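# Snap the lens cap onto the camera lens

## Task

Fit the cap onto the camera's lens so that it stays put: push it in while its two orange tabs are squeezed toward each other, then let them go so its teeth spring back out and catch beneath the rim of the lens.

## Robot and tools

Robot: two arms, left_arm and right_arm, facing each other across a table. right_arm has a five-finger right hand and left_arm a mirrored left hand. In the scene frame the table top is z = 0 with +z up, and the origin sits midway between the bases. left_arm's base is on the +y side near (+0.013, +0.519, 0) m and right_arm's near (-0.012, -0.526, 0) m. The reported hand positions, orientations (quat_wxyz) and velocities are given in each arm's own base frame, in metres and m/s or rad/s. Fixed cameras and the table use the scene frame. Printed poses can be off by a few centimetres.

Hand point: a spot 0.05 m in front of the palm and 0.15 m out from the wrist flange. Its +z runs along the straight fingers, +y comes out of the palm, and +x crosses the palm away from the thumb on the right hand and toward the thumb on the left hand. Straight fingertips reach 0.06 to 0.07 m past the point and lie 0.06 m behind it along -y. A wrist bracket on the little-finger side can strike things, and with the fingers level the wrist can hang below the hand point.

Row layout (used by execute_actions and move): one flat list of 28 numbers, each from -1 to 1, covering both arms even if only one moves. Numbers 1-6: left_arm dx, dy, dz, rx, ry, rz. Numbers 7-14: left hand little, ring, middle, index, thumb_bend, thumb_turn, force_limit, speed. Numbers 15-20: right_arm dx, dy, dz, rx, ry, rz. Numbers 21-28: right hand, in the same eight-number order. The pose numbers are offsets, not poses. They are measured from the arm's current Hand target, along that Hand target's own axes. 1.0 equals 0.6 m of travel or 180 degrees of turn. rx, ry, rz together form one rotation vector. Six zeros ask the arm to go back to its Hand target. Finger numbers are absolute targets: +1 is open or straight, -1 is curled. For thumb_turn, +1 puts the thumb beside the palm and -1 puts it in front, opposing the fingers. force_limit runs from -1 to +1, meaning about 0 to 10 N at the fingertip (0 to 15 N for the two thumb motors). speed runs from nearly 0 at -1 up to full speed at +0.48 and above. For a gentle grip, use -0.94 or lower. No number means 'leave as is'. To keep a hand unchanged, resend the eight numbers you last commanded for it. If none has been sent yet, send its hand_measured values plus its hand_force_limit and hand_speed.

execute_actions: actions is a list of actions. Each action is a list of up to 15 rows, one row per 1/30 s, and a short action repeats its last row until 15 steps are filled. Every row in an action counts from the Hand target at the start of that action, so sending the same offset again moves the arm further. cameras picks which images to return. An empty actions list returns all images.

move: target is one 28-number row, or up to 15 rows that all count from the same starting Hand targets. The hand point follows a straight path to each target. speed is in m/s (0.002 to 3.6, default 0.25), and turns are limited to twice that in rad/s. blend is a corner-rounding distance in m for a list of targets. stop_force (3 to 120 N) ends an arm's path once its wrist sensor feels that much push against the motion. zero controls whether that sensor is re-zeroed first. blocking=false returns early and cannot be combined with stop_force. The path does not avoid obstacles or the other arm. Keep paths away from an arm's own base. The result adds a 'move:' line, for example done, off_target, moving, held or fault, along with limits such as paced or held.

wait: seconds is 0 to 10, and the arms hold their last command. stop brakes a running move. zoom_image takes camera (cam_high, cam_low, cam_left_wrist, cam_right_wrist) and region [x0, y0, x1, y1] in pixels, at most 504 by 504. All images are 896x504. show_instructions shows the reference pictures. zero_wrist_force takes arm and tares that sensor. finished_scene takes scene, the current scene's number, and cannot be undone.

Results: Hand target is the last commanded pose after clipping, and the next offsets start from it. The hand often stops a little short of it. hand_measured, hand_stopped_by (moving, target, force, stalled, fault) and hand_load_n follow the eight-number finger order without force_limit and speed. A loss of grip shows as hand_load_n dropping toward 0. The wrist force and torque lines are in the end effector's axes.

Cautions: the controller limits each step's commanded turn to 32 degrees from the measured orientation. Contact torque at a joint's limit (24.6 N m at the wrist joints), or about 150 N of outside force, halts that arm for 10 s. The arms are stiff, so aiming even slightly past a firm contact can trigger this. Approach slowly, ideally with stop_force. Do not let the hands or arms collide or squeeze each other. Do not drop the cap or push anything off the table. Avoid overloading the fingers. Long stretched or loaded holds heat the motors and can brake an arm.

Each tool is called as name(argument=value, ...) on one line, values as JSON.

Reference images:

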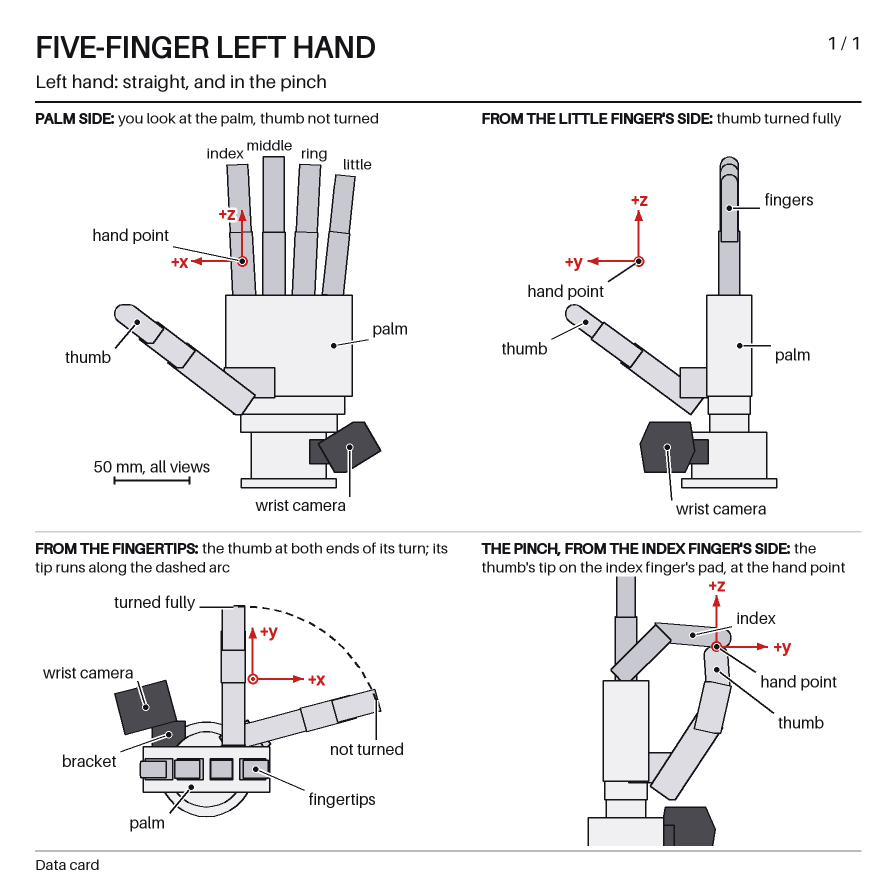

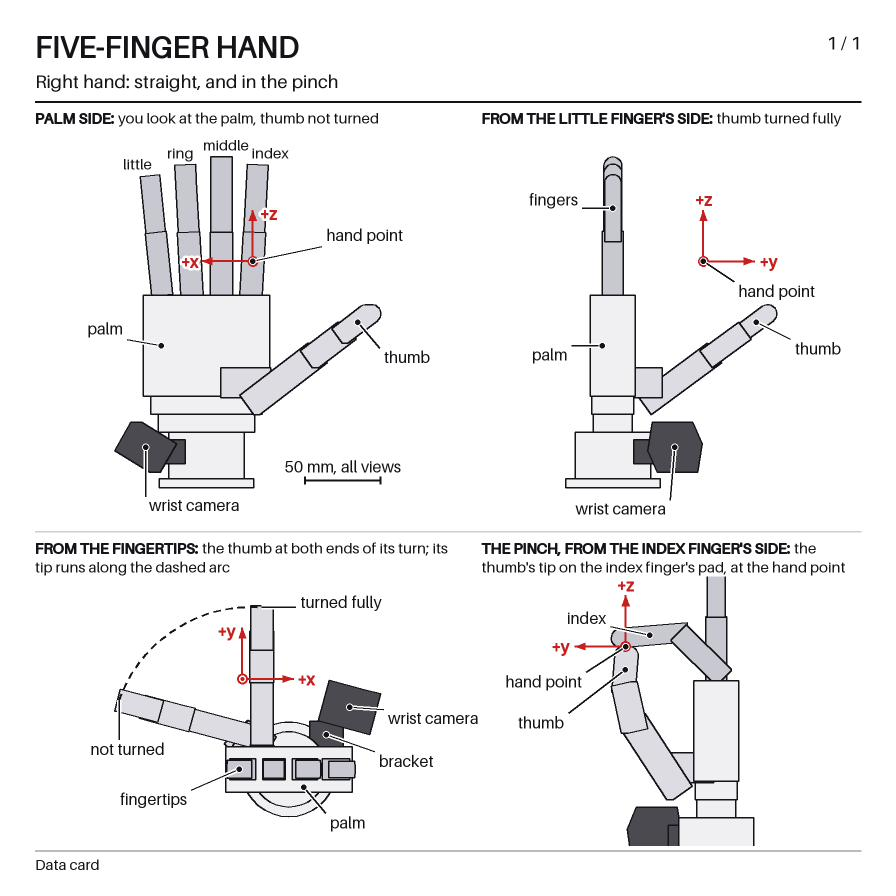

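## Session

execute_actions(actions=[])

zoom_image(camera="cam_high", region=[420, 160, 600, 330])

zoom_image(camera="cam_low", region=[430, 160, 680, 300])

Scene clock: 0.00 s.
left_arm: end_effector_position=(+0.2661, +0.1152, +0.4892) hand_measured=(+1.000, +1.000, +1.000, +1.000, +1.000, +1.000) hand_load_n=(+0.0, +0.0, +0.0, +0.0, +0.0, +0.0) hand_stopped_by=(target, target, target, target, target, target) hand_force_limit=0.00 hand_speed=-0.80 end_effector_quat_wxyz=(-0.007, +0.912, +0.409, +0.016) | right_arm: end_effector_position=(+0.2627, -0.1235, +0.4656) hand_measured=(+1.000, +1.000, +1.000, +1.000, +1.000, +1.000) hand_load_n=(+0.0, +0.0, +0.0, +0.0, +0.0, +0.0) hand_stopped_by=(target, target, target, target, target, target) hand_force_limit=0.00 hand_speed=-0.80 end_effector_quat_wxyz=(-0.025, +0.424, +0.905, +0.010)
Joint positions: left_arm=[4.327 -1.408 -1.315 1.185 -1.559 1.913] | right_arm=[-1.178 -1.701 1.368 1.955 1.589 -1.871]
Joint velocities: within noise
Joint torques (N m): no reading
Wrist force (N): no reading
Wrist torque (N m): no reading
Wrist force, peak (N): no reading
Hand target: left_arm +0.2661, +0.1152, +0.4892; -0.007, +0.912, +0.409, +0.016 | right_arm +0.2627, -0.1235, +0.4656; -0.025, +0.424, +0.905, +0.010

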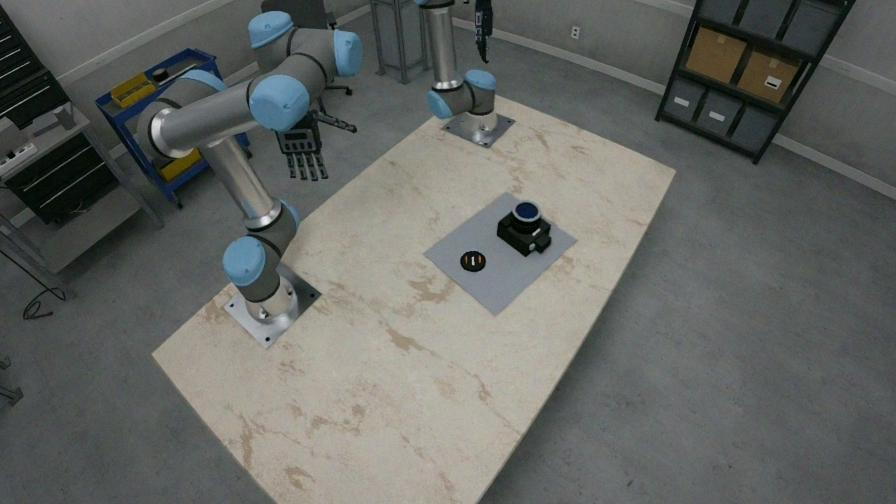

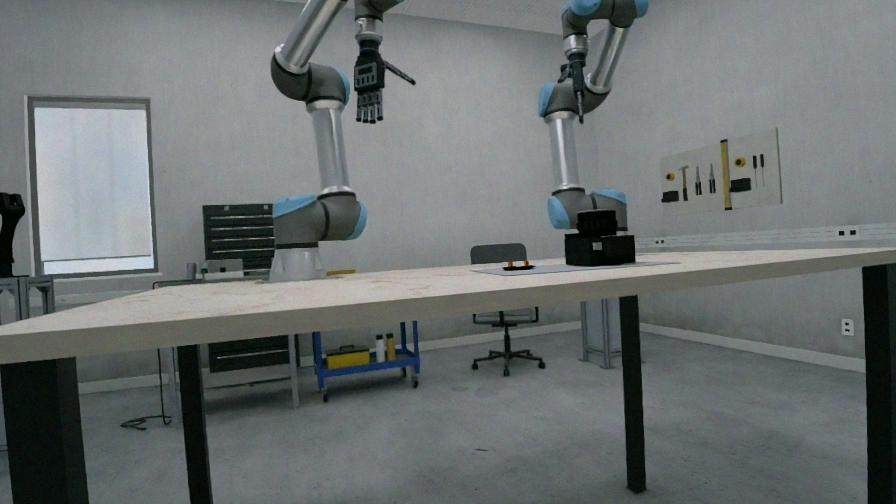

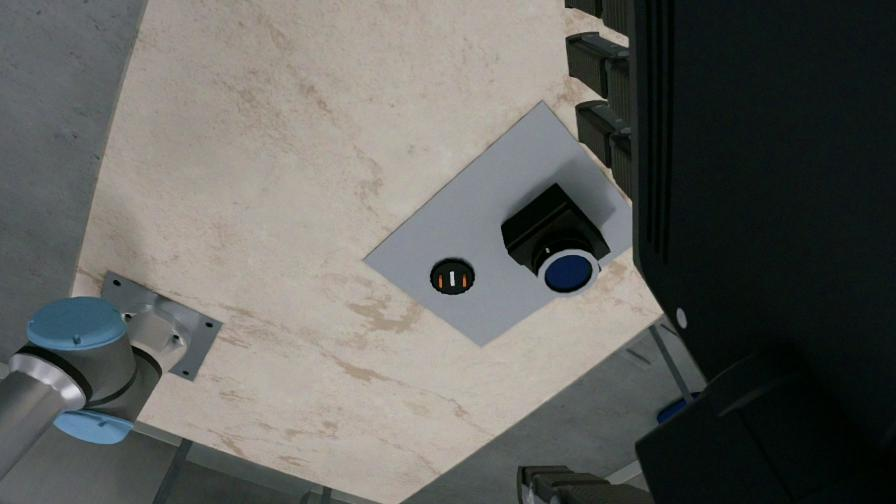

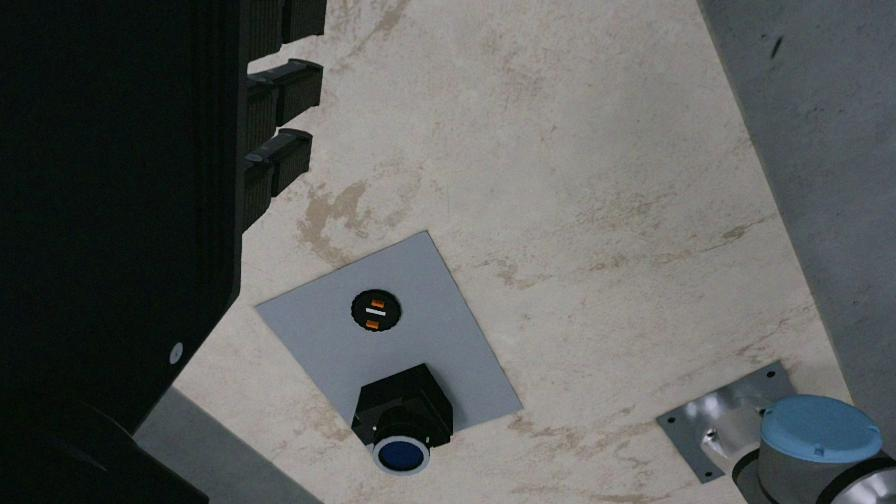

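Scaled by 2.800 from the camera's 896x504 image, which has a finer 1280x720 frame.

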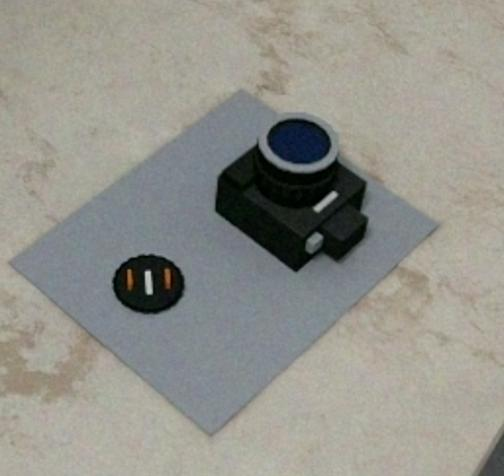

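Scaled by 2.016 from the camera's 896x504 image, which has a finer 1280x720 frame.

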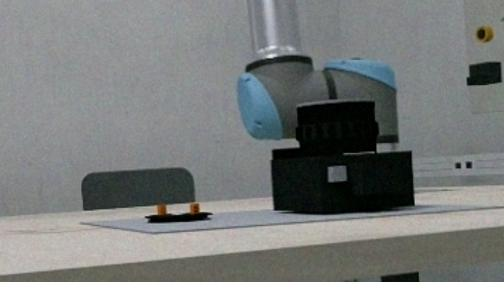

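zoom_image(camera="cam_left_wrist", region=[350, 150, 650, 360])

zoom_image(camera="cam_right_wrist", region=[250, 220, 530, 490])

Scaled by 1.680 from the camera's 896x504 image, which has a finer 1280x720 frame.

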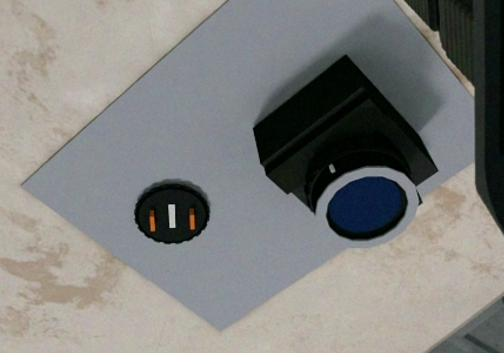

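Scaled by 1.800 from the camera's 896x504 image, which has a finer 1280x720 frame.

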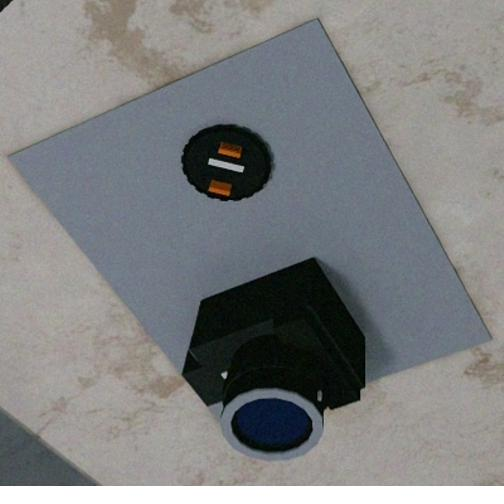

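move(target=[[0.301,0.0607,0.5817,0,0.1111,0,1,1,1,1,1,1,0,-0.8,-0.6295,0,0.2422,0,0,-0.4872,-1,-1,0,0,0.83,-1,0,0],[0.301,0.0607,0.5817,0,0.1111,0,1,1,1,1,1,1,0,-0.8,-0.6393,0.0005,0.425,0.2406,-0.2337,-0.4454,-1,-1,0,0,0.83,-1,0,0]], speed=0.3, blend=[0.03,0], cameras=["all"])

Scene clock: 14.43 s.
left_arm: end_effector_position=(+0.4218, +0.2352, +0.1470) hand_measured=(+1.000, +1.000, +1.000, +1.000, +1.000, +1.000) hand_load_n=(+0.0, -0.5, +0.0, +0.0, +0.0, +0.0) hand_stopped_by=(target, target, target, target, target, target) hand_force_limit=0.00 hand_speed=-0.80 end_effector_quat_wxyz=(-0.078, +0.896, +0.402, +0.175) | right_arm: end_effector_position=(+0.4986, -0.4077, +0.1904) hand_measured=(-1.000, -1.000, +0.000, +0.000, +0.830, -1.000) hand_load_n=(+0.0, +0.0, +0.0, +0.0, +0.0, +0.0) hand_stopped_by=(target, target, target, target, target, target) hand_force_limit=0.00 hand_speed=0.00 end_effector_quat_wxyz=(+0.141, -0.288, +0.851, -0.415)
Joint positions: left_arm=[4.091 -1.723 -1.89 2.425 -1.531 1.67] | right_arm=[-0.952 -1.228 1.466 0.427 1.542 -3.162]
Joint torques (N m): left_arm=[-6.27 13.58 9.16 0.62 -2.48 -2.42] | right_arm=[-12.33 -42.2 -7.43 -1.47 -1.17 2.16]
Wrist force (N): left_arm=[-0.7 0.0 0.3] | right_arm=[-0.5 -1.0 0.2]
Wrist torque (N m): left_arm=[-0.02 0.05 0.01] | right_arm=[0.01 0.06 -0.07]
Wrist force, peak (N): left_arm=[-0.7 0.0 1.0] | right_arm=[-0.9 -0.4 1.1]
Hand target: left_arm +0.4218, +0.2352, +0.1470; -0.078, +0.896, +0.402, +0.175 | right_arm +0.4986, -0.4077, +0.1904; +0.141, -0.288, +0.851, -0.415
Off the commanded pose: left_arm 0.000 m, 0 deg | right_arm 0.000 m, 0 deg.
elbow stopped short (right arm): the move would have taken joint 3 (elbow) straighter than the controller allows.
move: done

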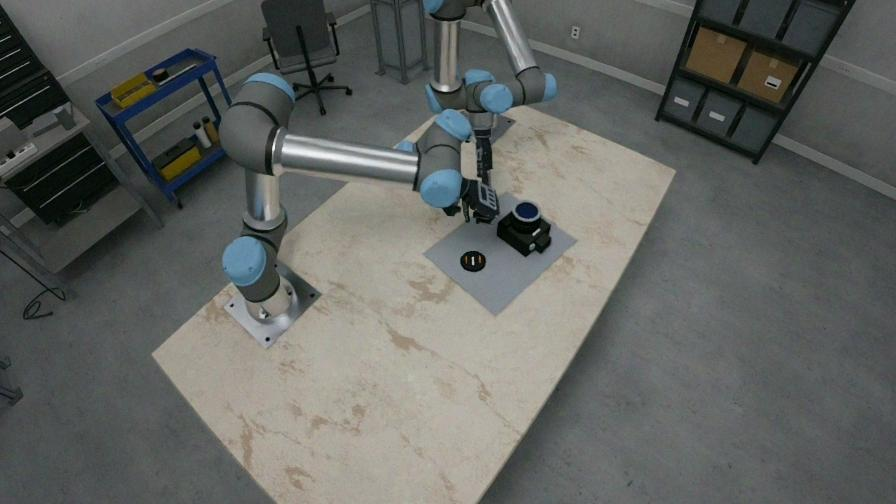

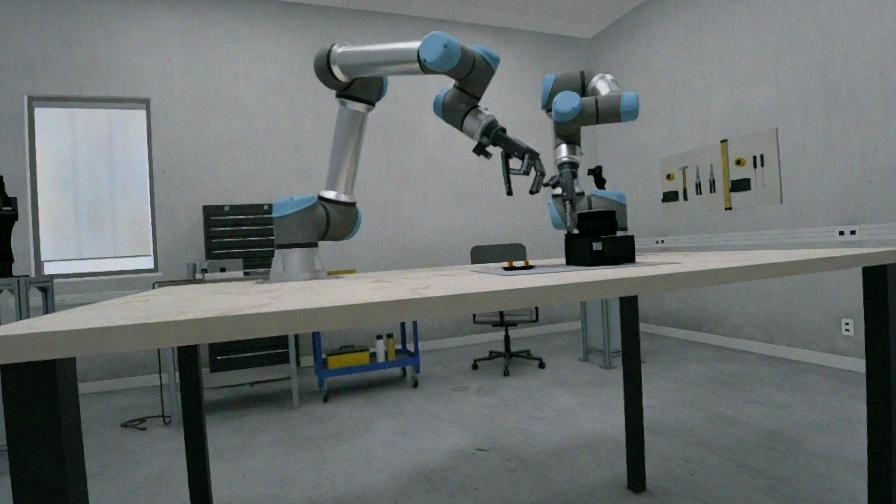

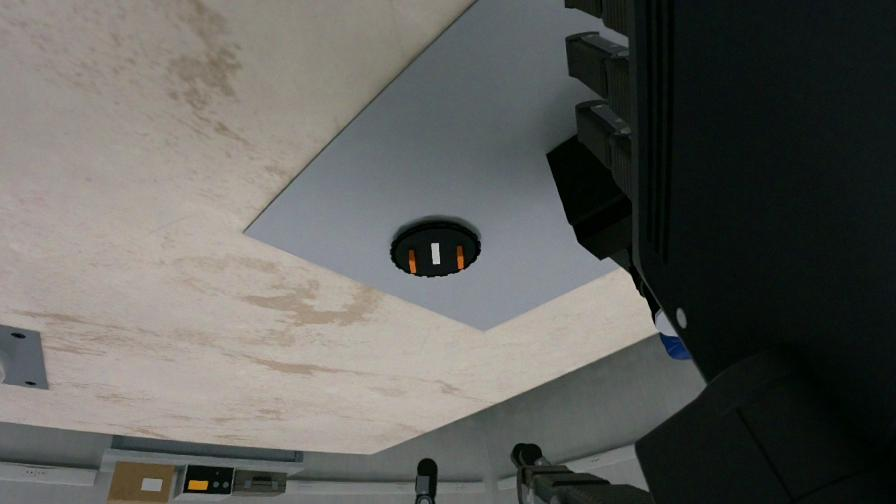

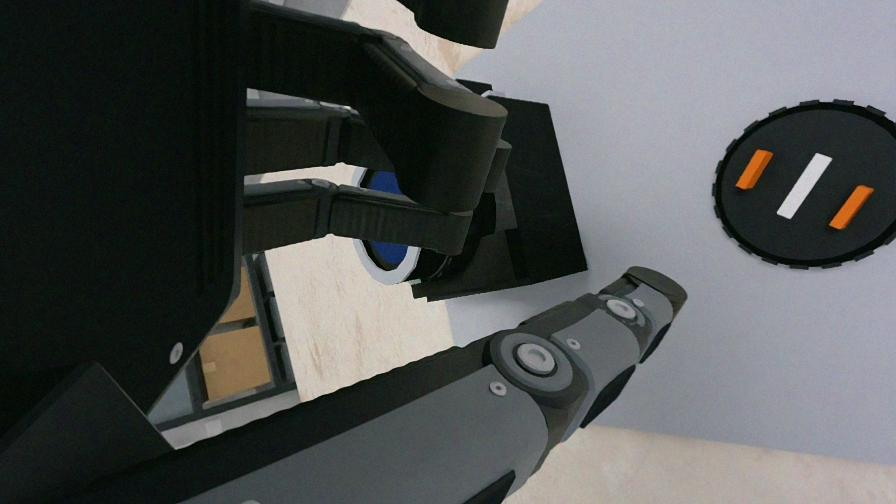

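move(target=[0,0,0,0,0,0,1,1,1,1,1,1,0,-0.8,0.0142,0.1262,0.055,0,0,0,-1,-1,0,0,0.83,-1,0,0], speed=0.2, cameras=["cam_left_wrist","cam_right_wrist"])

zoom_image(camera="cam_left_wrist", region=[350, 200, 570, 420])

zoom_image(camera="cam_right_wrist", region=[440, 40, 850, 370])

Scene clock: 18.37 s.
left_arm: end_effector_position=(+0.4218, +0.2352, +0.1470) hand_measured=(+1.000, +1.000, +1.000, +1.000, +1.000, +1.000) hand_load_n=(+0.0, +0.0, +0.0, +0.0, +0.0, +0.0) hand_stopped_by=(target, target, target, target, target, target) hand_force_limit=0.00 hand_speed=-0.80 end_effector_quat_wxyz=(-0.078, +0.896, +0.402, +0.175) | right_arm: end_effector_position=(+0.4794, -0.3964, +0.1105) hand_measured=(-1.000, -1.000, +0.000, +0.000, +0.830, -1.000) hand_load_n=(+0.0, +0.0, +0.0, +0.0, +0.0, +0.0) hand_stopped_by=(target, target, target, target, target, target) hand_force_limit=0.00 hand_speed=0.00 end_effector_quat_wxyz=(+0.141, -0.288, +0.851, -0.415)
Joint positions: left_arm=[4.091 -1.723 -1.89 2.425 -1.531 1.67] | right_arm=[-0.973 -1.216 1.665 0.215 1.526 -3.175]
Joint torques (N m): left_arm=[-6.17 13.44 8.9 0.65 -2.45 -2.32] | right_arm=[-12.31 -19.31 -5.77 -1.23 -1.09 -2.11]
Wrist force (N): left_arm=[-0.5 -0.1 0.1] | right_arm=[-0.4 -0.8 0.0]
Wrist torque (N m): left_arm=[-0.04 0.01 0.03] | right_arm=[0.07 0.04 0.09]
Wrist force, peak (N): left_arm=[-0.8 0.0 0.5] | right_arm=[-0.7 -1.6 0.1]
Hand target: left_arm +0.4218, +0.2352, +0.1470; -0.078, +0.896, +0.402, +0.175 | right_arm +0.4794, -0.3964, +0.1104; +0.141, -0.288, +0.851, -0.415
Off the commanded pose: left_arm 0.000 m, 0 deg | right_arm 0.000 m, 0 deg.
move: done
Images, in order (width x height): cam_left_wrist 896x504, cam_right_wrist 896x504.

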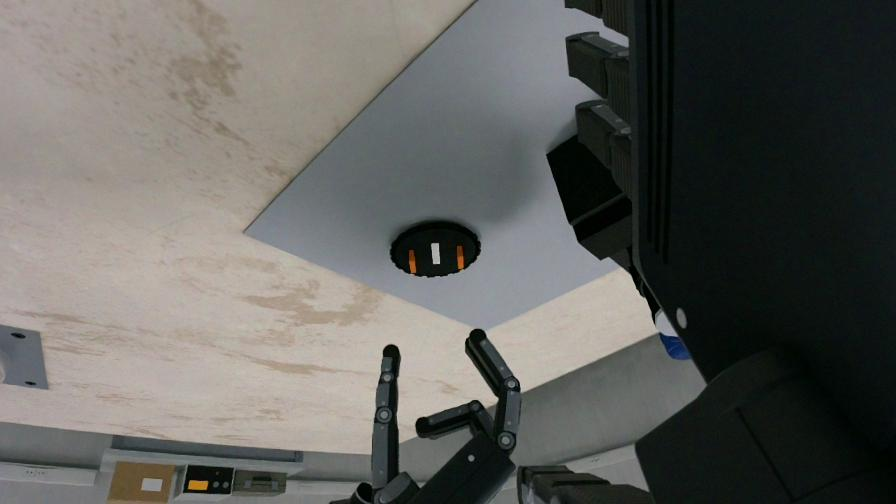

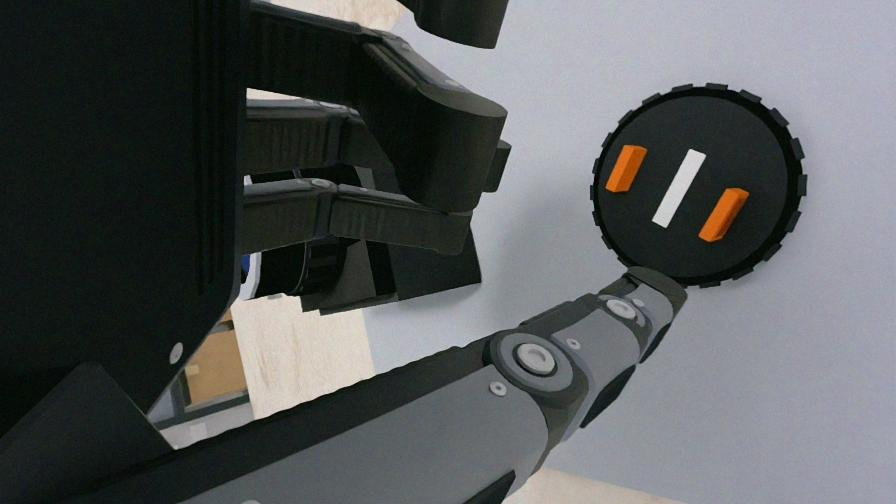

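Scaled by 2.291 from the camera's 896x504 image, which has a finer 1280x720 frame.

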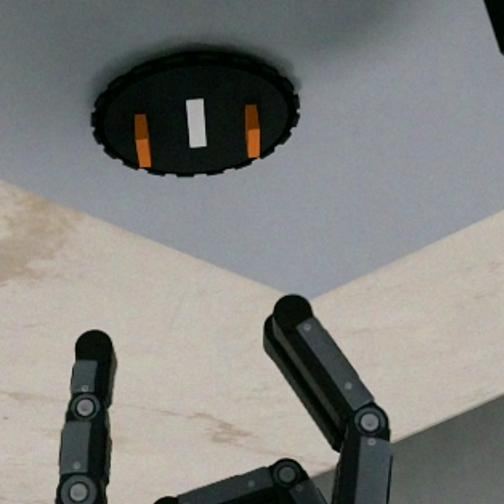

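Scaled by 1.229 from the camera's 896x504 image, which has a finer 1280x720 frame.

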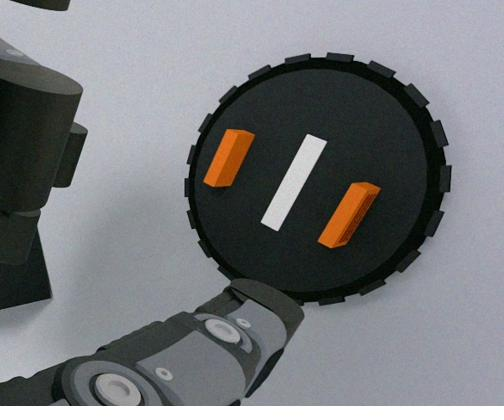

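move(target=[0,0,0,0,0,0,1,1,1,1,1,1,0,-0.8,0.0017,0.056,0.0501,0,0,0,-1,-1,0,0,0.83,-1,0,0], speed=0.15, cameras=["cam_left_wrist","cam_right_wrist"])

zoom_image(camera="cam_left_wrist", region=[360, 200, 540, 340])

zoom_image(camera="cam_right_wrist", region=[400, 40, 760, 350])

Scene clock: 20.83 s.
left_arm: end_effector_position=(+0.4218, +0.2352, +0.1470) hand_measured=(+1.000, +1.000, +1.000, +1.000, +1.000, +1.000) hand_load_n=(+0.0, +0.0, +0.0, +0.0, +0.0, +0.0) hand_stopped_by=(target, target, target, target, target, target) hand_force_limit=0.00 hand_speed=-0.80 end_effector_quat_wxyz=(-0.078, +0.896, +0.402, +0.175) | right_arm: end_effector_position=(+0.4804, -0.3993, +0.0656) hand_measured=(-1.000, -1.000, +0.000, +0.000, +0.830, -1.000) hand_load_n=(+0.0, +0.5, +0.0, +0.0, +0.0, +0.0) hand_stopped_by=(target, target, target, target, target, target) hand_force_limit=0.00 hand_speed=0.00 end_effector_quat_wxyz=(+0.141, -0.288, +0.851, -0.415)
Joint positions: left_arm=[4.091 -1.723 -1.89 2.425 -1.531 1.67] | right_arm=[-0.975 -1.159 1.713 0.111 1.524 -3.176]
Joint torques (N m): left_arm=[-6.32 13.39 9.79 0.4 -2.35 -2.37] | right_arm=[-12.61 -20.91 -5.77 -1.09 -1.05 -1.83]
Wrist force (N): left_arm=[-0.6 -0.1 0.1] | right_arm=[-0.3 -1.1 0.2]
Wrist torque (N m): left_arm=[-0.03 0.04 0.02] | right_arm=[0.00 0.00 0.10]
Wrist force, peak (N): left_arm=[-0.9 -0.1 0.2] | right_arm=[-0.4 -1.1 0.1]
Hand target: left_arm +0.4218, +0.2352, +0.1470; -0.078, +0.896, +0.402, +0.175 | right_arm +0.4804, -0.3993, +0.0654; +0.141, -0.288, +0.851, -0.415
Off the commanded pose: left_arm 0.000 m, 0 deg | right_arm 0.000 m, 0 deg.
move: done
Images, in order (width x height): cam_left_wrist 896x504, cam_right_wrist 896x504.

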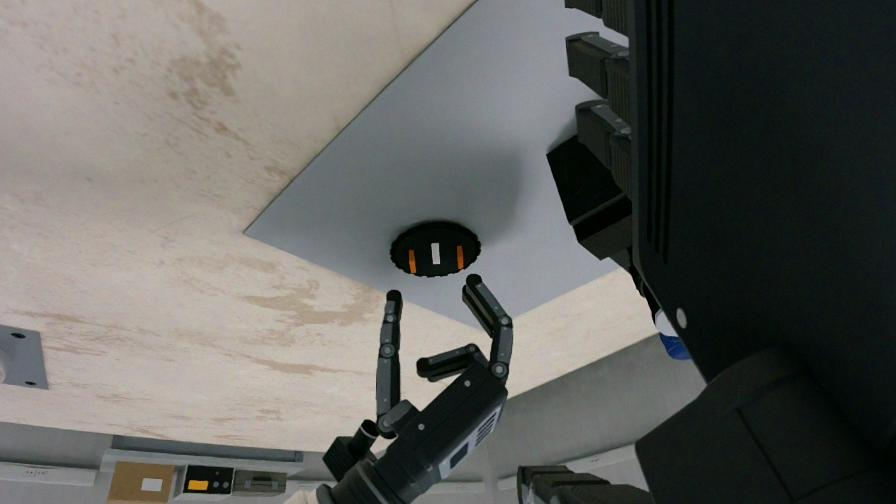

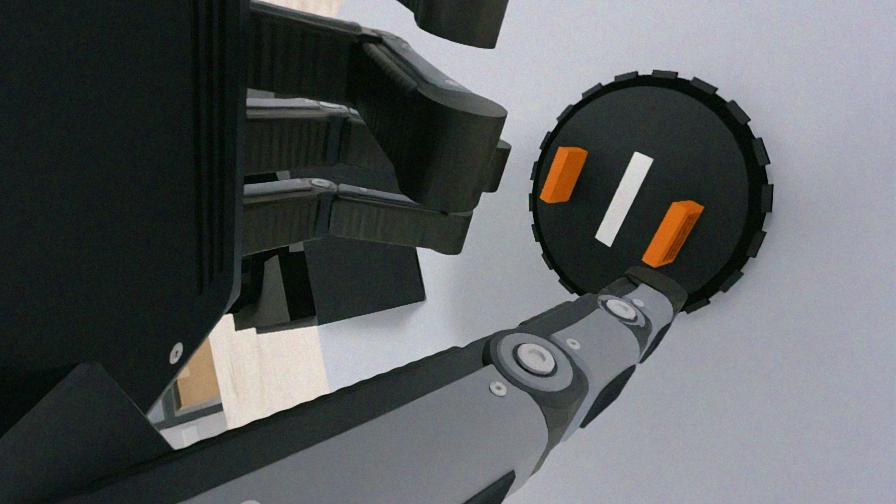

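Scaled by 2.800 from the camera's 896x504 image, which has a finer 1280x720 frame.

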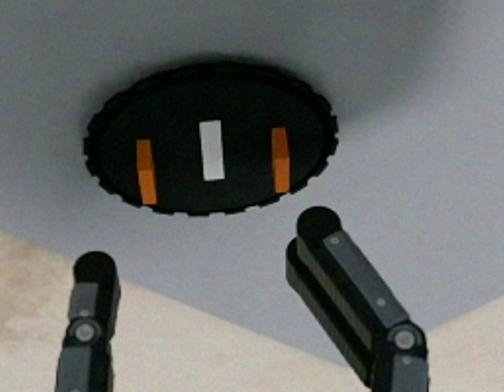

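Scaled by 1.400 from the camera's 896x504 image, which has a finer 1280x720 frame.

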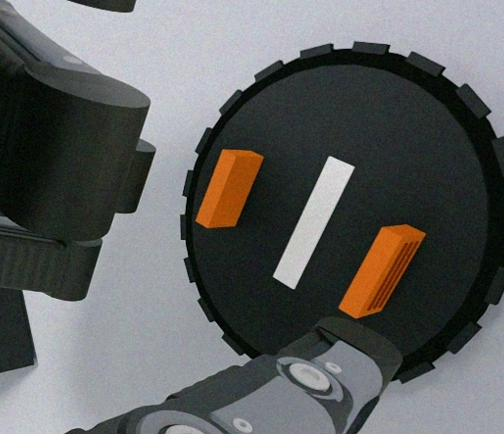

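move(target=[0,0,0,0,0,0,1,1,1,1,1,1,0,-0.8,0.0017,0.0313,0.0292,0,0,0,-1,-1,0,0,0.83,-1,0,0], speed=0.08, stop_force=5, cameras=["cam_left_wrist","cam_right_wrist"])

zoom_image(camera="cam_left_wrist", region=[360, 190, 540, 330])

zoom_image(camera="cam_right_wrist", region=[400, 40, 760, 350])

Scene clock: 24.17 s.
left_arm: end_effector_position=(+0.4218, +0.2352, +0.1470) hand_measured=(+1.000, +1.000, +1.000, +1.000, +1.000, +1.000) hand_load_n=(+0.0, +0.0, +0.0, +0.0, +0.0, +0.0) hand_stopped_by=(target, target, target, target, target, target) hand_force_limit=0.00 hand_speed=-0.80 end_effector_quat_wxyz=(-0.078, +0.896, +0.402, +0.175) | right_arm: end_effector_position=(+0.4810, -0.4017, +0.0398) hand_measured=(-1.000, -1.000, +0.000, +0.000, +0.830, -1.000) hand_load_n=(+0.0, +0.0, -1.0, +0.0, +0.0, +0.0) hand_stopped_by=(target, target, target, target, target, target) hand_force_limit=0.00 hand_speed=0.00 end_effector_quat_wxyz=(+0.141, -0.288, +0.851, -0.415)
Joint positions: left_arm=[4.091 -1.723 -1.89 2.425 -1.531 1.67] | right_arm=[-0.977 -1.121 1.733 0.052 1.523 -3.178]
Joint torques (N m): left_arm=[-6.7 12.87 9.41 0.3 -2.37 -2.24] | right_arm=[-12.79 -19.16 -1.98 -0.35 -1.09 -2.08]
Wrist force (N): left_arm=[-0.5 0.0 0.2] | right_arm=[-0.4 -5.7 -2.0]
Wrist torque (N m): left_arm=[-0.01 0.02 0.03] | right_arm=[0.11 0.04 -0.01]
Wrist force, peak (N): left_arm=[-0.7 0.6 0.0] | right_arm=[-0.6 -5.7 -2.0]
Hand target: left_arm +0.4218, +0.2352, +0.1470; -0.078, +0.896, +0.402, +0.175 | right_arm +0.4810, -0.4017, +0.0398; +0.141, -0.288, +0.851, -0.415
Off the commanded pose: left_arm 0.000 m, 0 deg | right_arm 0.000 m, 0 deg.
move: done
Images, in order (width x height): cam_left_wrist 896x504, cam_right_wrist 896x504.

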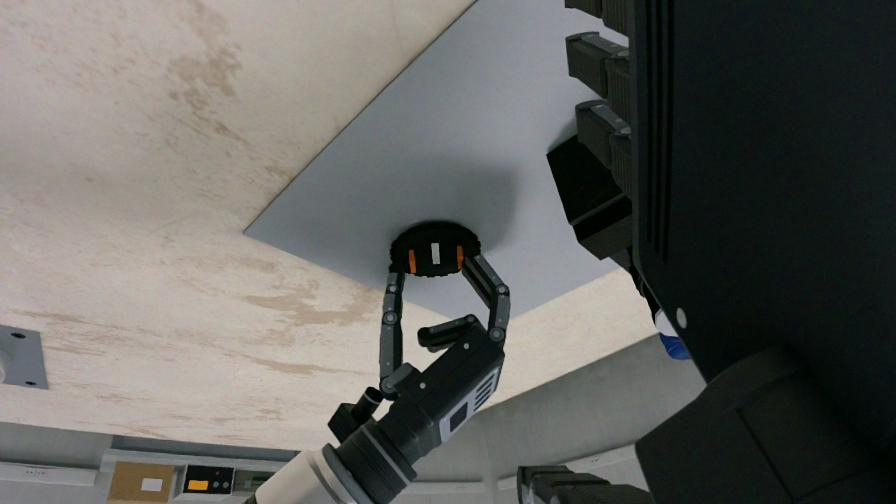

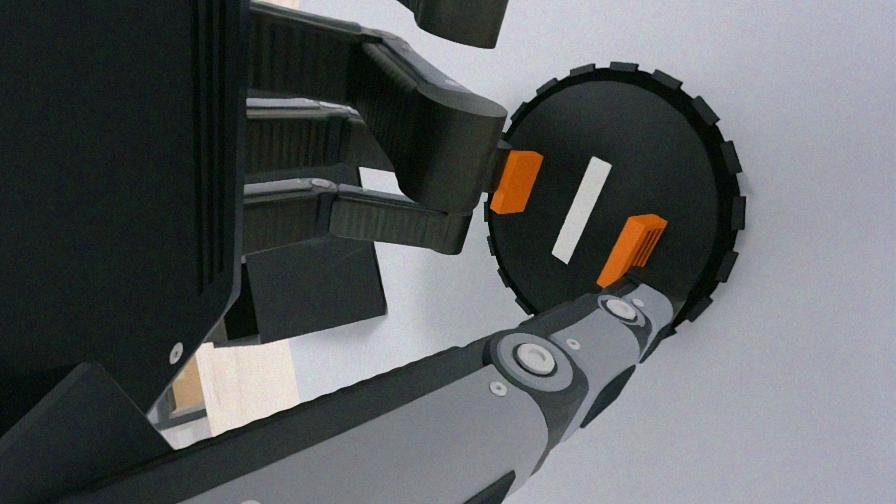

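Scaled by 2.800 from the camera's 896x504 image, which has a finer 1280x720 frame.

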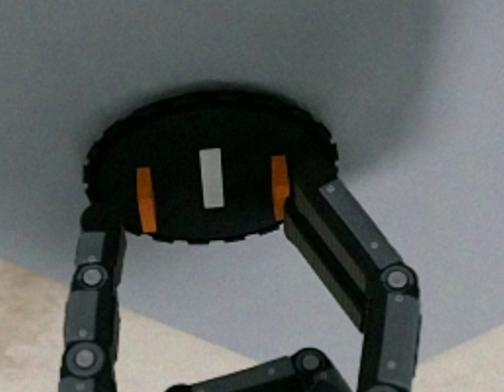

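Scaled by 1.400 from the camera's 896x504 image, which has a finer 1280x720 frame.

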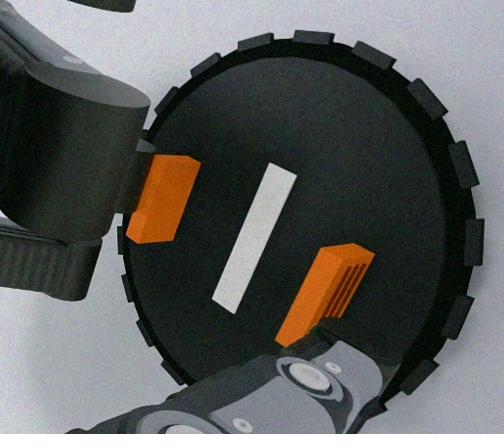

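move(target=[[0,0,0,0,0,0,1,1,1,1,1,1,0,-0.8,0,-0.0063,-0.0028,0,0,0,-1,-1,0,0,0.83,-1,0,0]], speed=0.05, cameras=[])

move(target=[[0,0,0,0,0,0,1,1,1,1,1,1,0,-0.8,0,0,0,0,0,0,-1,-1,0.08,0.03,0.83,-1,0,0]], speed=0.05, cameras=[])

move(target=[0,0,0,0,0,0,1,1,1,1,1,1,0,-0.8,0,0.0118,0.0092,0,0,0,-1,-1,0.08,0.03,0.83,-1,0,0], speed=0.03, stop_force=4, cameras=["cam_left_wrist","cam_right_wrist"])

zoom_image(camera="cam_left_wrist", region=[360, 190, 540, 330])

zoom_image(camera="cam_right_wrist", region=[400, 40, 760, 350])

Scene clock: 27.40 s.
left_arm: end_effector_position=(+0.4218, +0.2352, +0.1470) hand_measured=(+1.000, +1.000, +1.000, +1.000, +1.000, +1.000) hand_load_n=(+0.0, +0.0, +0.0, +0.0, +0.0, +0.0) hand_stopped_by=(target, target, target, target, target, target) hand_force_limit=0.00 hand_speed=-0.80 end_effector_quat_wxyz=(-0.078, +0.896, +0.402, +0.175) | right_arm: end_effector_position=(+0.4815, -0.4025, +0.0437) hand_measured=(-1.000, -1.000, +0.000, +0.000, +0.830, -1.000) hand_load_n=(+0.0, +0.0, +0.0, +0.0, +0.0, +0.0) hand_stopped_by=(target, target, target, target, target, target) hand_force_limit=0.00 hand_speed=0.00 end_effector_quat_wxyz=(+0.141, -0.288, +0.851, -0.415)
Joint positions: left_arm=[4.091 -1.723 -1.89 2.425 -1.531 1.67] | right_arm=[-0.977 -1.124 1.727 0.063 1.523 -3.178]
Joint torques (N m): left_arm=[-6.19 12.77 9.06 0.29 -2.32 -2.23] | right_arm=[6.61 -42.87 -28.05 1.65 1.39 0.81]
Wrist force (N): left_arm=[-0.5 0.0 0.2] | right_arm=[-0.3 -0.8 0.1]
Wrist torque (N m): left_arm=[-0.01 0.01 0.03] | right_arm=[0.06 -0.01 0.10]
Wrist force, peak (N): left_arm=[-0.9 0.2 0.0] | right_arm=[-0.3 -6.2 -1.9]
Hand target: left_arm +0.4218, +0.2352, +0.1470; -0.078, +0.896, +0.402, +0.175 | right_arm +0.4816, -0.4025, +0.0439; +0.141, -0.288, +0.851, -0.415
Off the commanded pose: left_arm 0.000 m, 0 deg | right_arm 0.000 m, 0 deg.
move: done
No camera images: "cameras" was empty.

Scene clock: 27.90 s.
left_arm: end_effector_position=(+0.4218, +0.2352, +0.1470) hand_measured=(+1.000, +1.000, +1.000, +1.000, +1.000, +1.000) hand_load_n=(+0.0, +0.0, +0.0, +0.0, +0.0, +0.0) hand_stopped_by=(target, target, target, target, target, target) hand_force_limit=0.00 hand_speed=-0.80 end_effector_quat_wxyz=(-0.078, +0.896, +0.402, +0.175) | right_arm: end_effector_position=(+0.4816, -0.4025, +0.0439) hand_measured=(-1.000, -1.000, +0.080, +0.030, +0.830, -1.000) hand_load_n=(+0.0, +0.0, +0.0, +0.0, +0.0, +0.0) hand_stopped_by=(target, target, target, target, target, target) hand_force_limit=0.00 hand_speed=0.00 end_effector_quat_wxyz=(+0.141, -0.288, +0.851, -0.415)
Joint positions: left_arm=[4.091 -1.723 -1.89 2.425 -1.531 1.67] | right_arm=[-0.977 -1.125 1.726 0.063 1.523 -3.177]
Joint torques (N m): left_arm=[-5.8 14.05 9.31 0.31 -2.44 -2.28] | right_arm=[12.6 -43.42 -28.3 1.72 1.37 1.65]
Wrist force (N): left_arm=[-0.7 0.0 0.3] | right_arm=[-0.4 -1.0 0.2]
Wrist torque (N m): left_arm=[-0.03 0.04 0.02] | right_arm=[0.03 0.00 0.09]
Wrist force, peak (N): left_arm=[-0.8 0.1 0.1] | right_arm=[-0.4 -1.0 0.2]
Hand target: left_arm +0.4218, +0.2352, +0.1470; -0.078, +0.896, +0.402, +0.175 | right_arm +0.4816, -0.4025, +0.0439; +0.141, -0.288, +0.851, -0.415
Off the commanded pose: left_arm 0.000 m, 0 deg | right_arm 0.000 m, 0 deg.
move: done
No camera images: "cameras" was empty.

Scene clock: 29.40 s.
left_arm: end_effector_position=(+0.4218, +0.2352, +0.1470) hand_measured=(+1.000, +1.000, +1.000, +1.000, +1.000, +1.000) hand_load_n=(+0.0, +0.0, +0.5, +0.0, +0.0, +0.0) hand_stopped_by=(target, target, target, target, target, target) hand_force_limit=0.00 hand_speed=-0.80 end_effector_quat_wxyz=(-0.078, +0.896, +0.402, +0.175) | right_arm: end_effector_position=(+0.4816, -0.4025, +0.0349) hand_measured=(-1.000, -1.000, +0.080, +0.030, +0.830, -1.000) hand_load_n=(+0.0, +0.0, +0.0, +0.0, +0.0, +0.0) hand_stopped_by=(target, target, target, target, target, target) hand_force_limit=0.00 hand_speed=0.00 end_effector_quat_wxyz=(+0.141, -0.288, +0.851, -0.415)
Joint positions: left_arm=[4.091 -1.723 -1.89 2.425 -1.531 1.67] | right_arm=[-0.977 -1.112 1.735 0.042 1.523 -3.177]
Joint torques (N m): left_arm=[-5.48 13.8 9.43 0.52 -2.47 -2.27] | right_arm=[13.5 -21.37 -4.42 -1.16 1.2 1.62]
Wrist force (N): left_arm=[-0.6 -0.1 0.3] | right_arm=[-0.6 -0.8 0.3]
Wrist torque (N m): left_arm=[-0.04 0.04 0.03] | right_arm=[0.04 0.04 0.09]
Wrist force, peak (N): left_arm=[-0.8 0.2 0.3] | right_arm=[-0.5 -1.1 0.0]
Hand target: left_arm +0.4218, +0.2352, +0.1470; -0.078, +0.896, +0.402, +0.175 | right_arm +0.4816, -0.4025, +0.0349; +0.141, -0.288, +0.851, -0.415
Off the commanded pose: left_arm 0.000 m, 0 deg | right_arm 0.000 m, 0 deg.
move: done
Images, in order (width x height): cam_left_wrist 896x504, cam_right_wrist 896x504.

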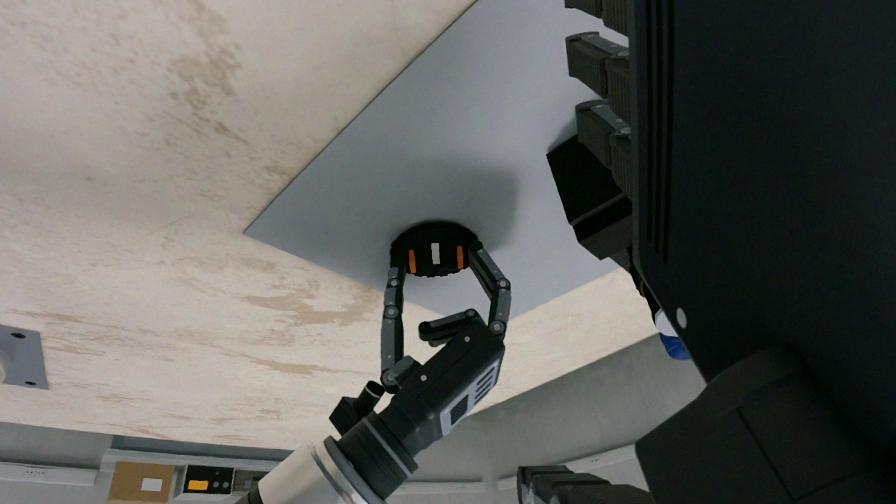

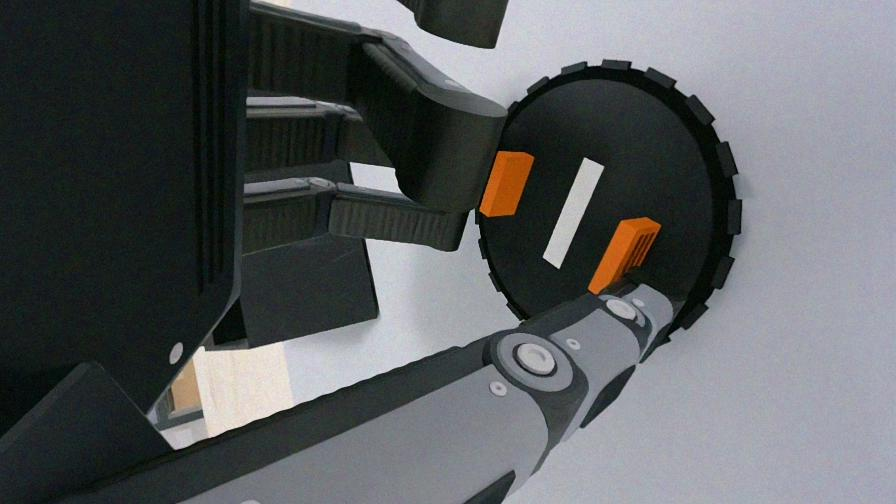

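Scaled by 2.800 from the camera's 896x504 image, which has a finer 1280x720 frame.

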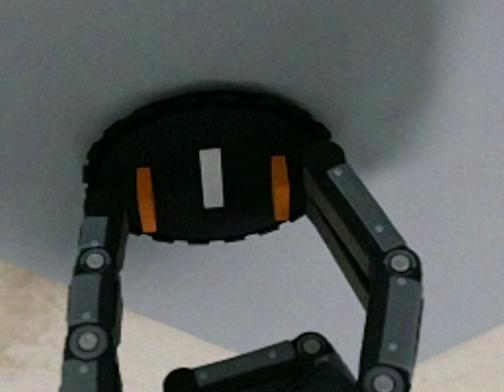

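Scaled by 1.400 from the camera's 896x504 image, which has a finer 1280x720 frame.

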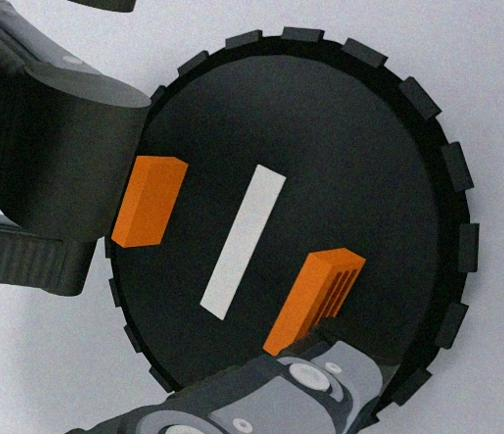

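move(target=[0,0,0,0,0,0,1,1,1,1,1,1,0,-0.8,0,0.0024,0.0018,0,0,0,-1,-1,0.08,0.03,0.83,-1,0,0], speed=0.02, stop_force=3, cameras=["cam_left_wrist","cam_right_wrist"])

zoom_image(camera="cam_left_wrist", region=[360, 190, 540, 330])

Scene clock: 31.27 s.
left_arm: end_effector_position=(+0.4218, +0.2352, +0.1470) hand_measured=(+1.000, +1.000, +1.000, +1.000, +1.000, +1.000) hand_load_n=(+0.0, +0.0, +0.0, +0.0, +0.0, +0.0) hand_stopped_by=(target, target, target, target, target, target) hand_force_limit=0.00 hand_speed=-0.80 end_effector_quat_wxyz=(-0.078, +0.896, +0.402, +0.175) | right_arm: end_effector_position=(+0.4816, -0.4025, +0.0331) hand_measured=(-1.000, -1.000, +0.080, +0.030, +0.830, -1.000) hand_load_n=(+0.0, +0.0, +0.0, +0.0, +0.0, +0.0) hand_stopped_by=(target, target, target, target, target, target) hand_force_limit=0.00 hand_speed=0.00 end_effector_quat_wxyz=(+0.141, -0.288, +0.851, -0.415)
Joint positions: left_arm=[4.091 -1.723 -1.89 2.425 -1.531 1.67] | right_arm=[-0.977 -1.11 1.737 0.038 1.523 -3.177]
Joint torques (N m): left_arm=[-5.72 13.59 8.46 0.51 -2.44 -2.38] | right_arm=[13.19 -21.88 -4.1 -1.16 1.32 1.76]
Wrist force (N): left_arm=[-0.2 0.2 0.0] | right_arm=[-0.3 -0.9 0.2]
Wrist torque (N m): left_arm=[0.02 -0.03 0.05] | right_arm=[0.04 0.01 0.09]
Wrist force, peak (N): left_arm=[-0.8 0.1 0.4] | right_arm=[-0.4 -1.0 0.4]
Hand target: left_arm +0.4218, +0.2352, +0.1470; -0.078, +0.896, +0.402, +0.175 | right_arm +0.4816, -0.4025, +0.0331; +0.141, -0.288, +0.851, -0.415
Off the commanded pose: left_arm 0.000 m, 0 deg | right_arm 0.000 m, 0 deg.
move: done
Images, in order (width x height): cam_left_wrist 896x504, cam_right_wrist 896x504.

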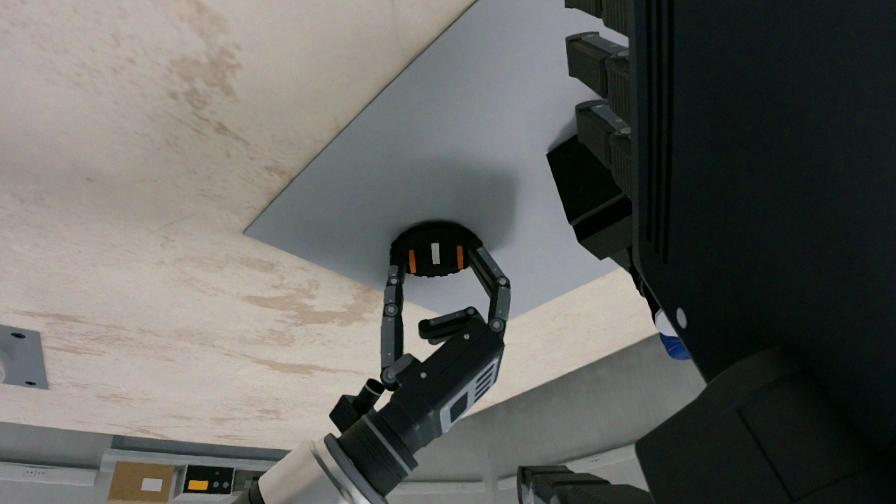

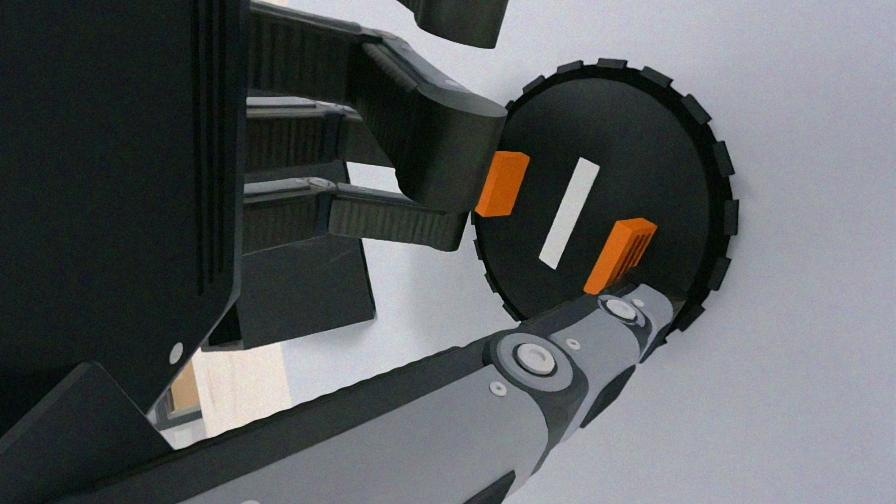

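Scaled by 2.800 from the camera's 896x504 image, which has a finer 1280x720 frame.

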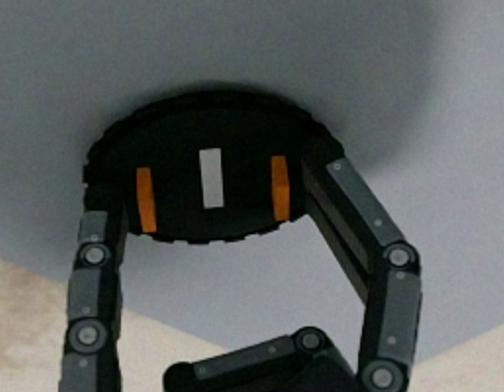

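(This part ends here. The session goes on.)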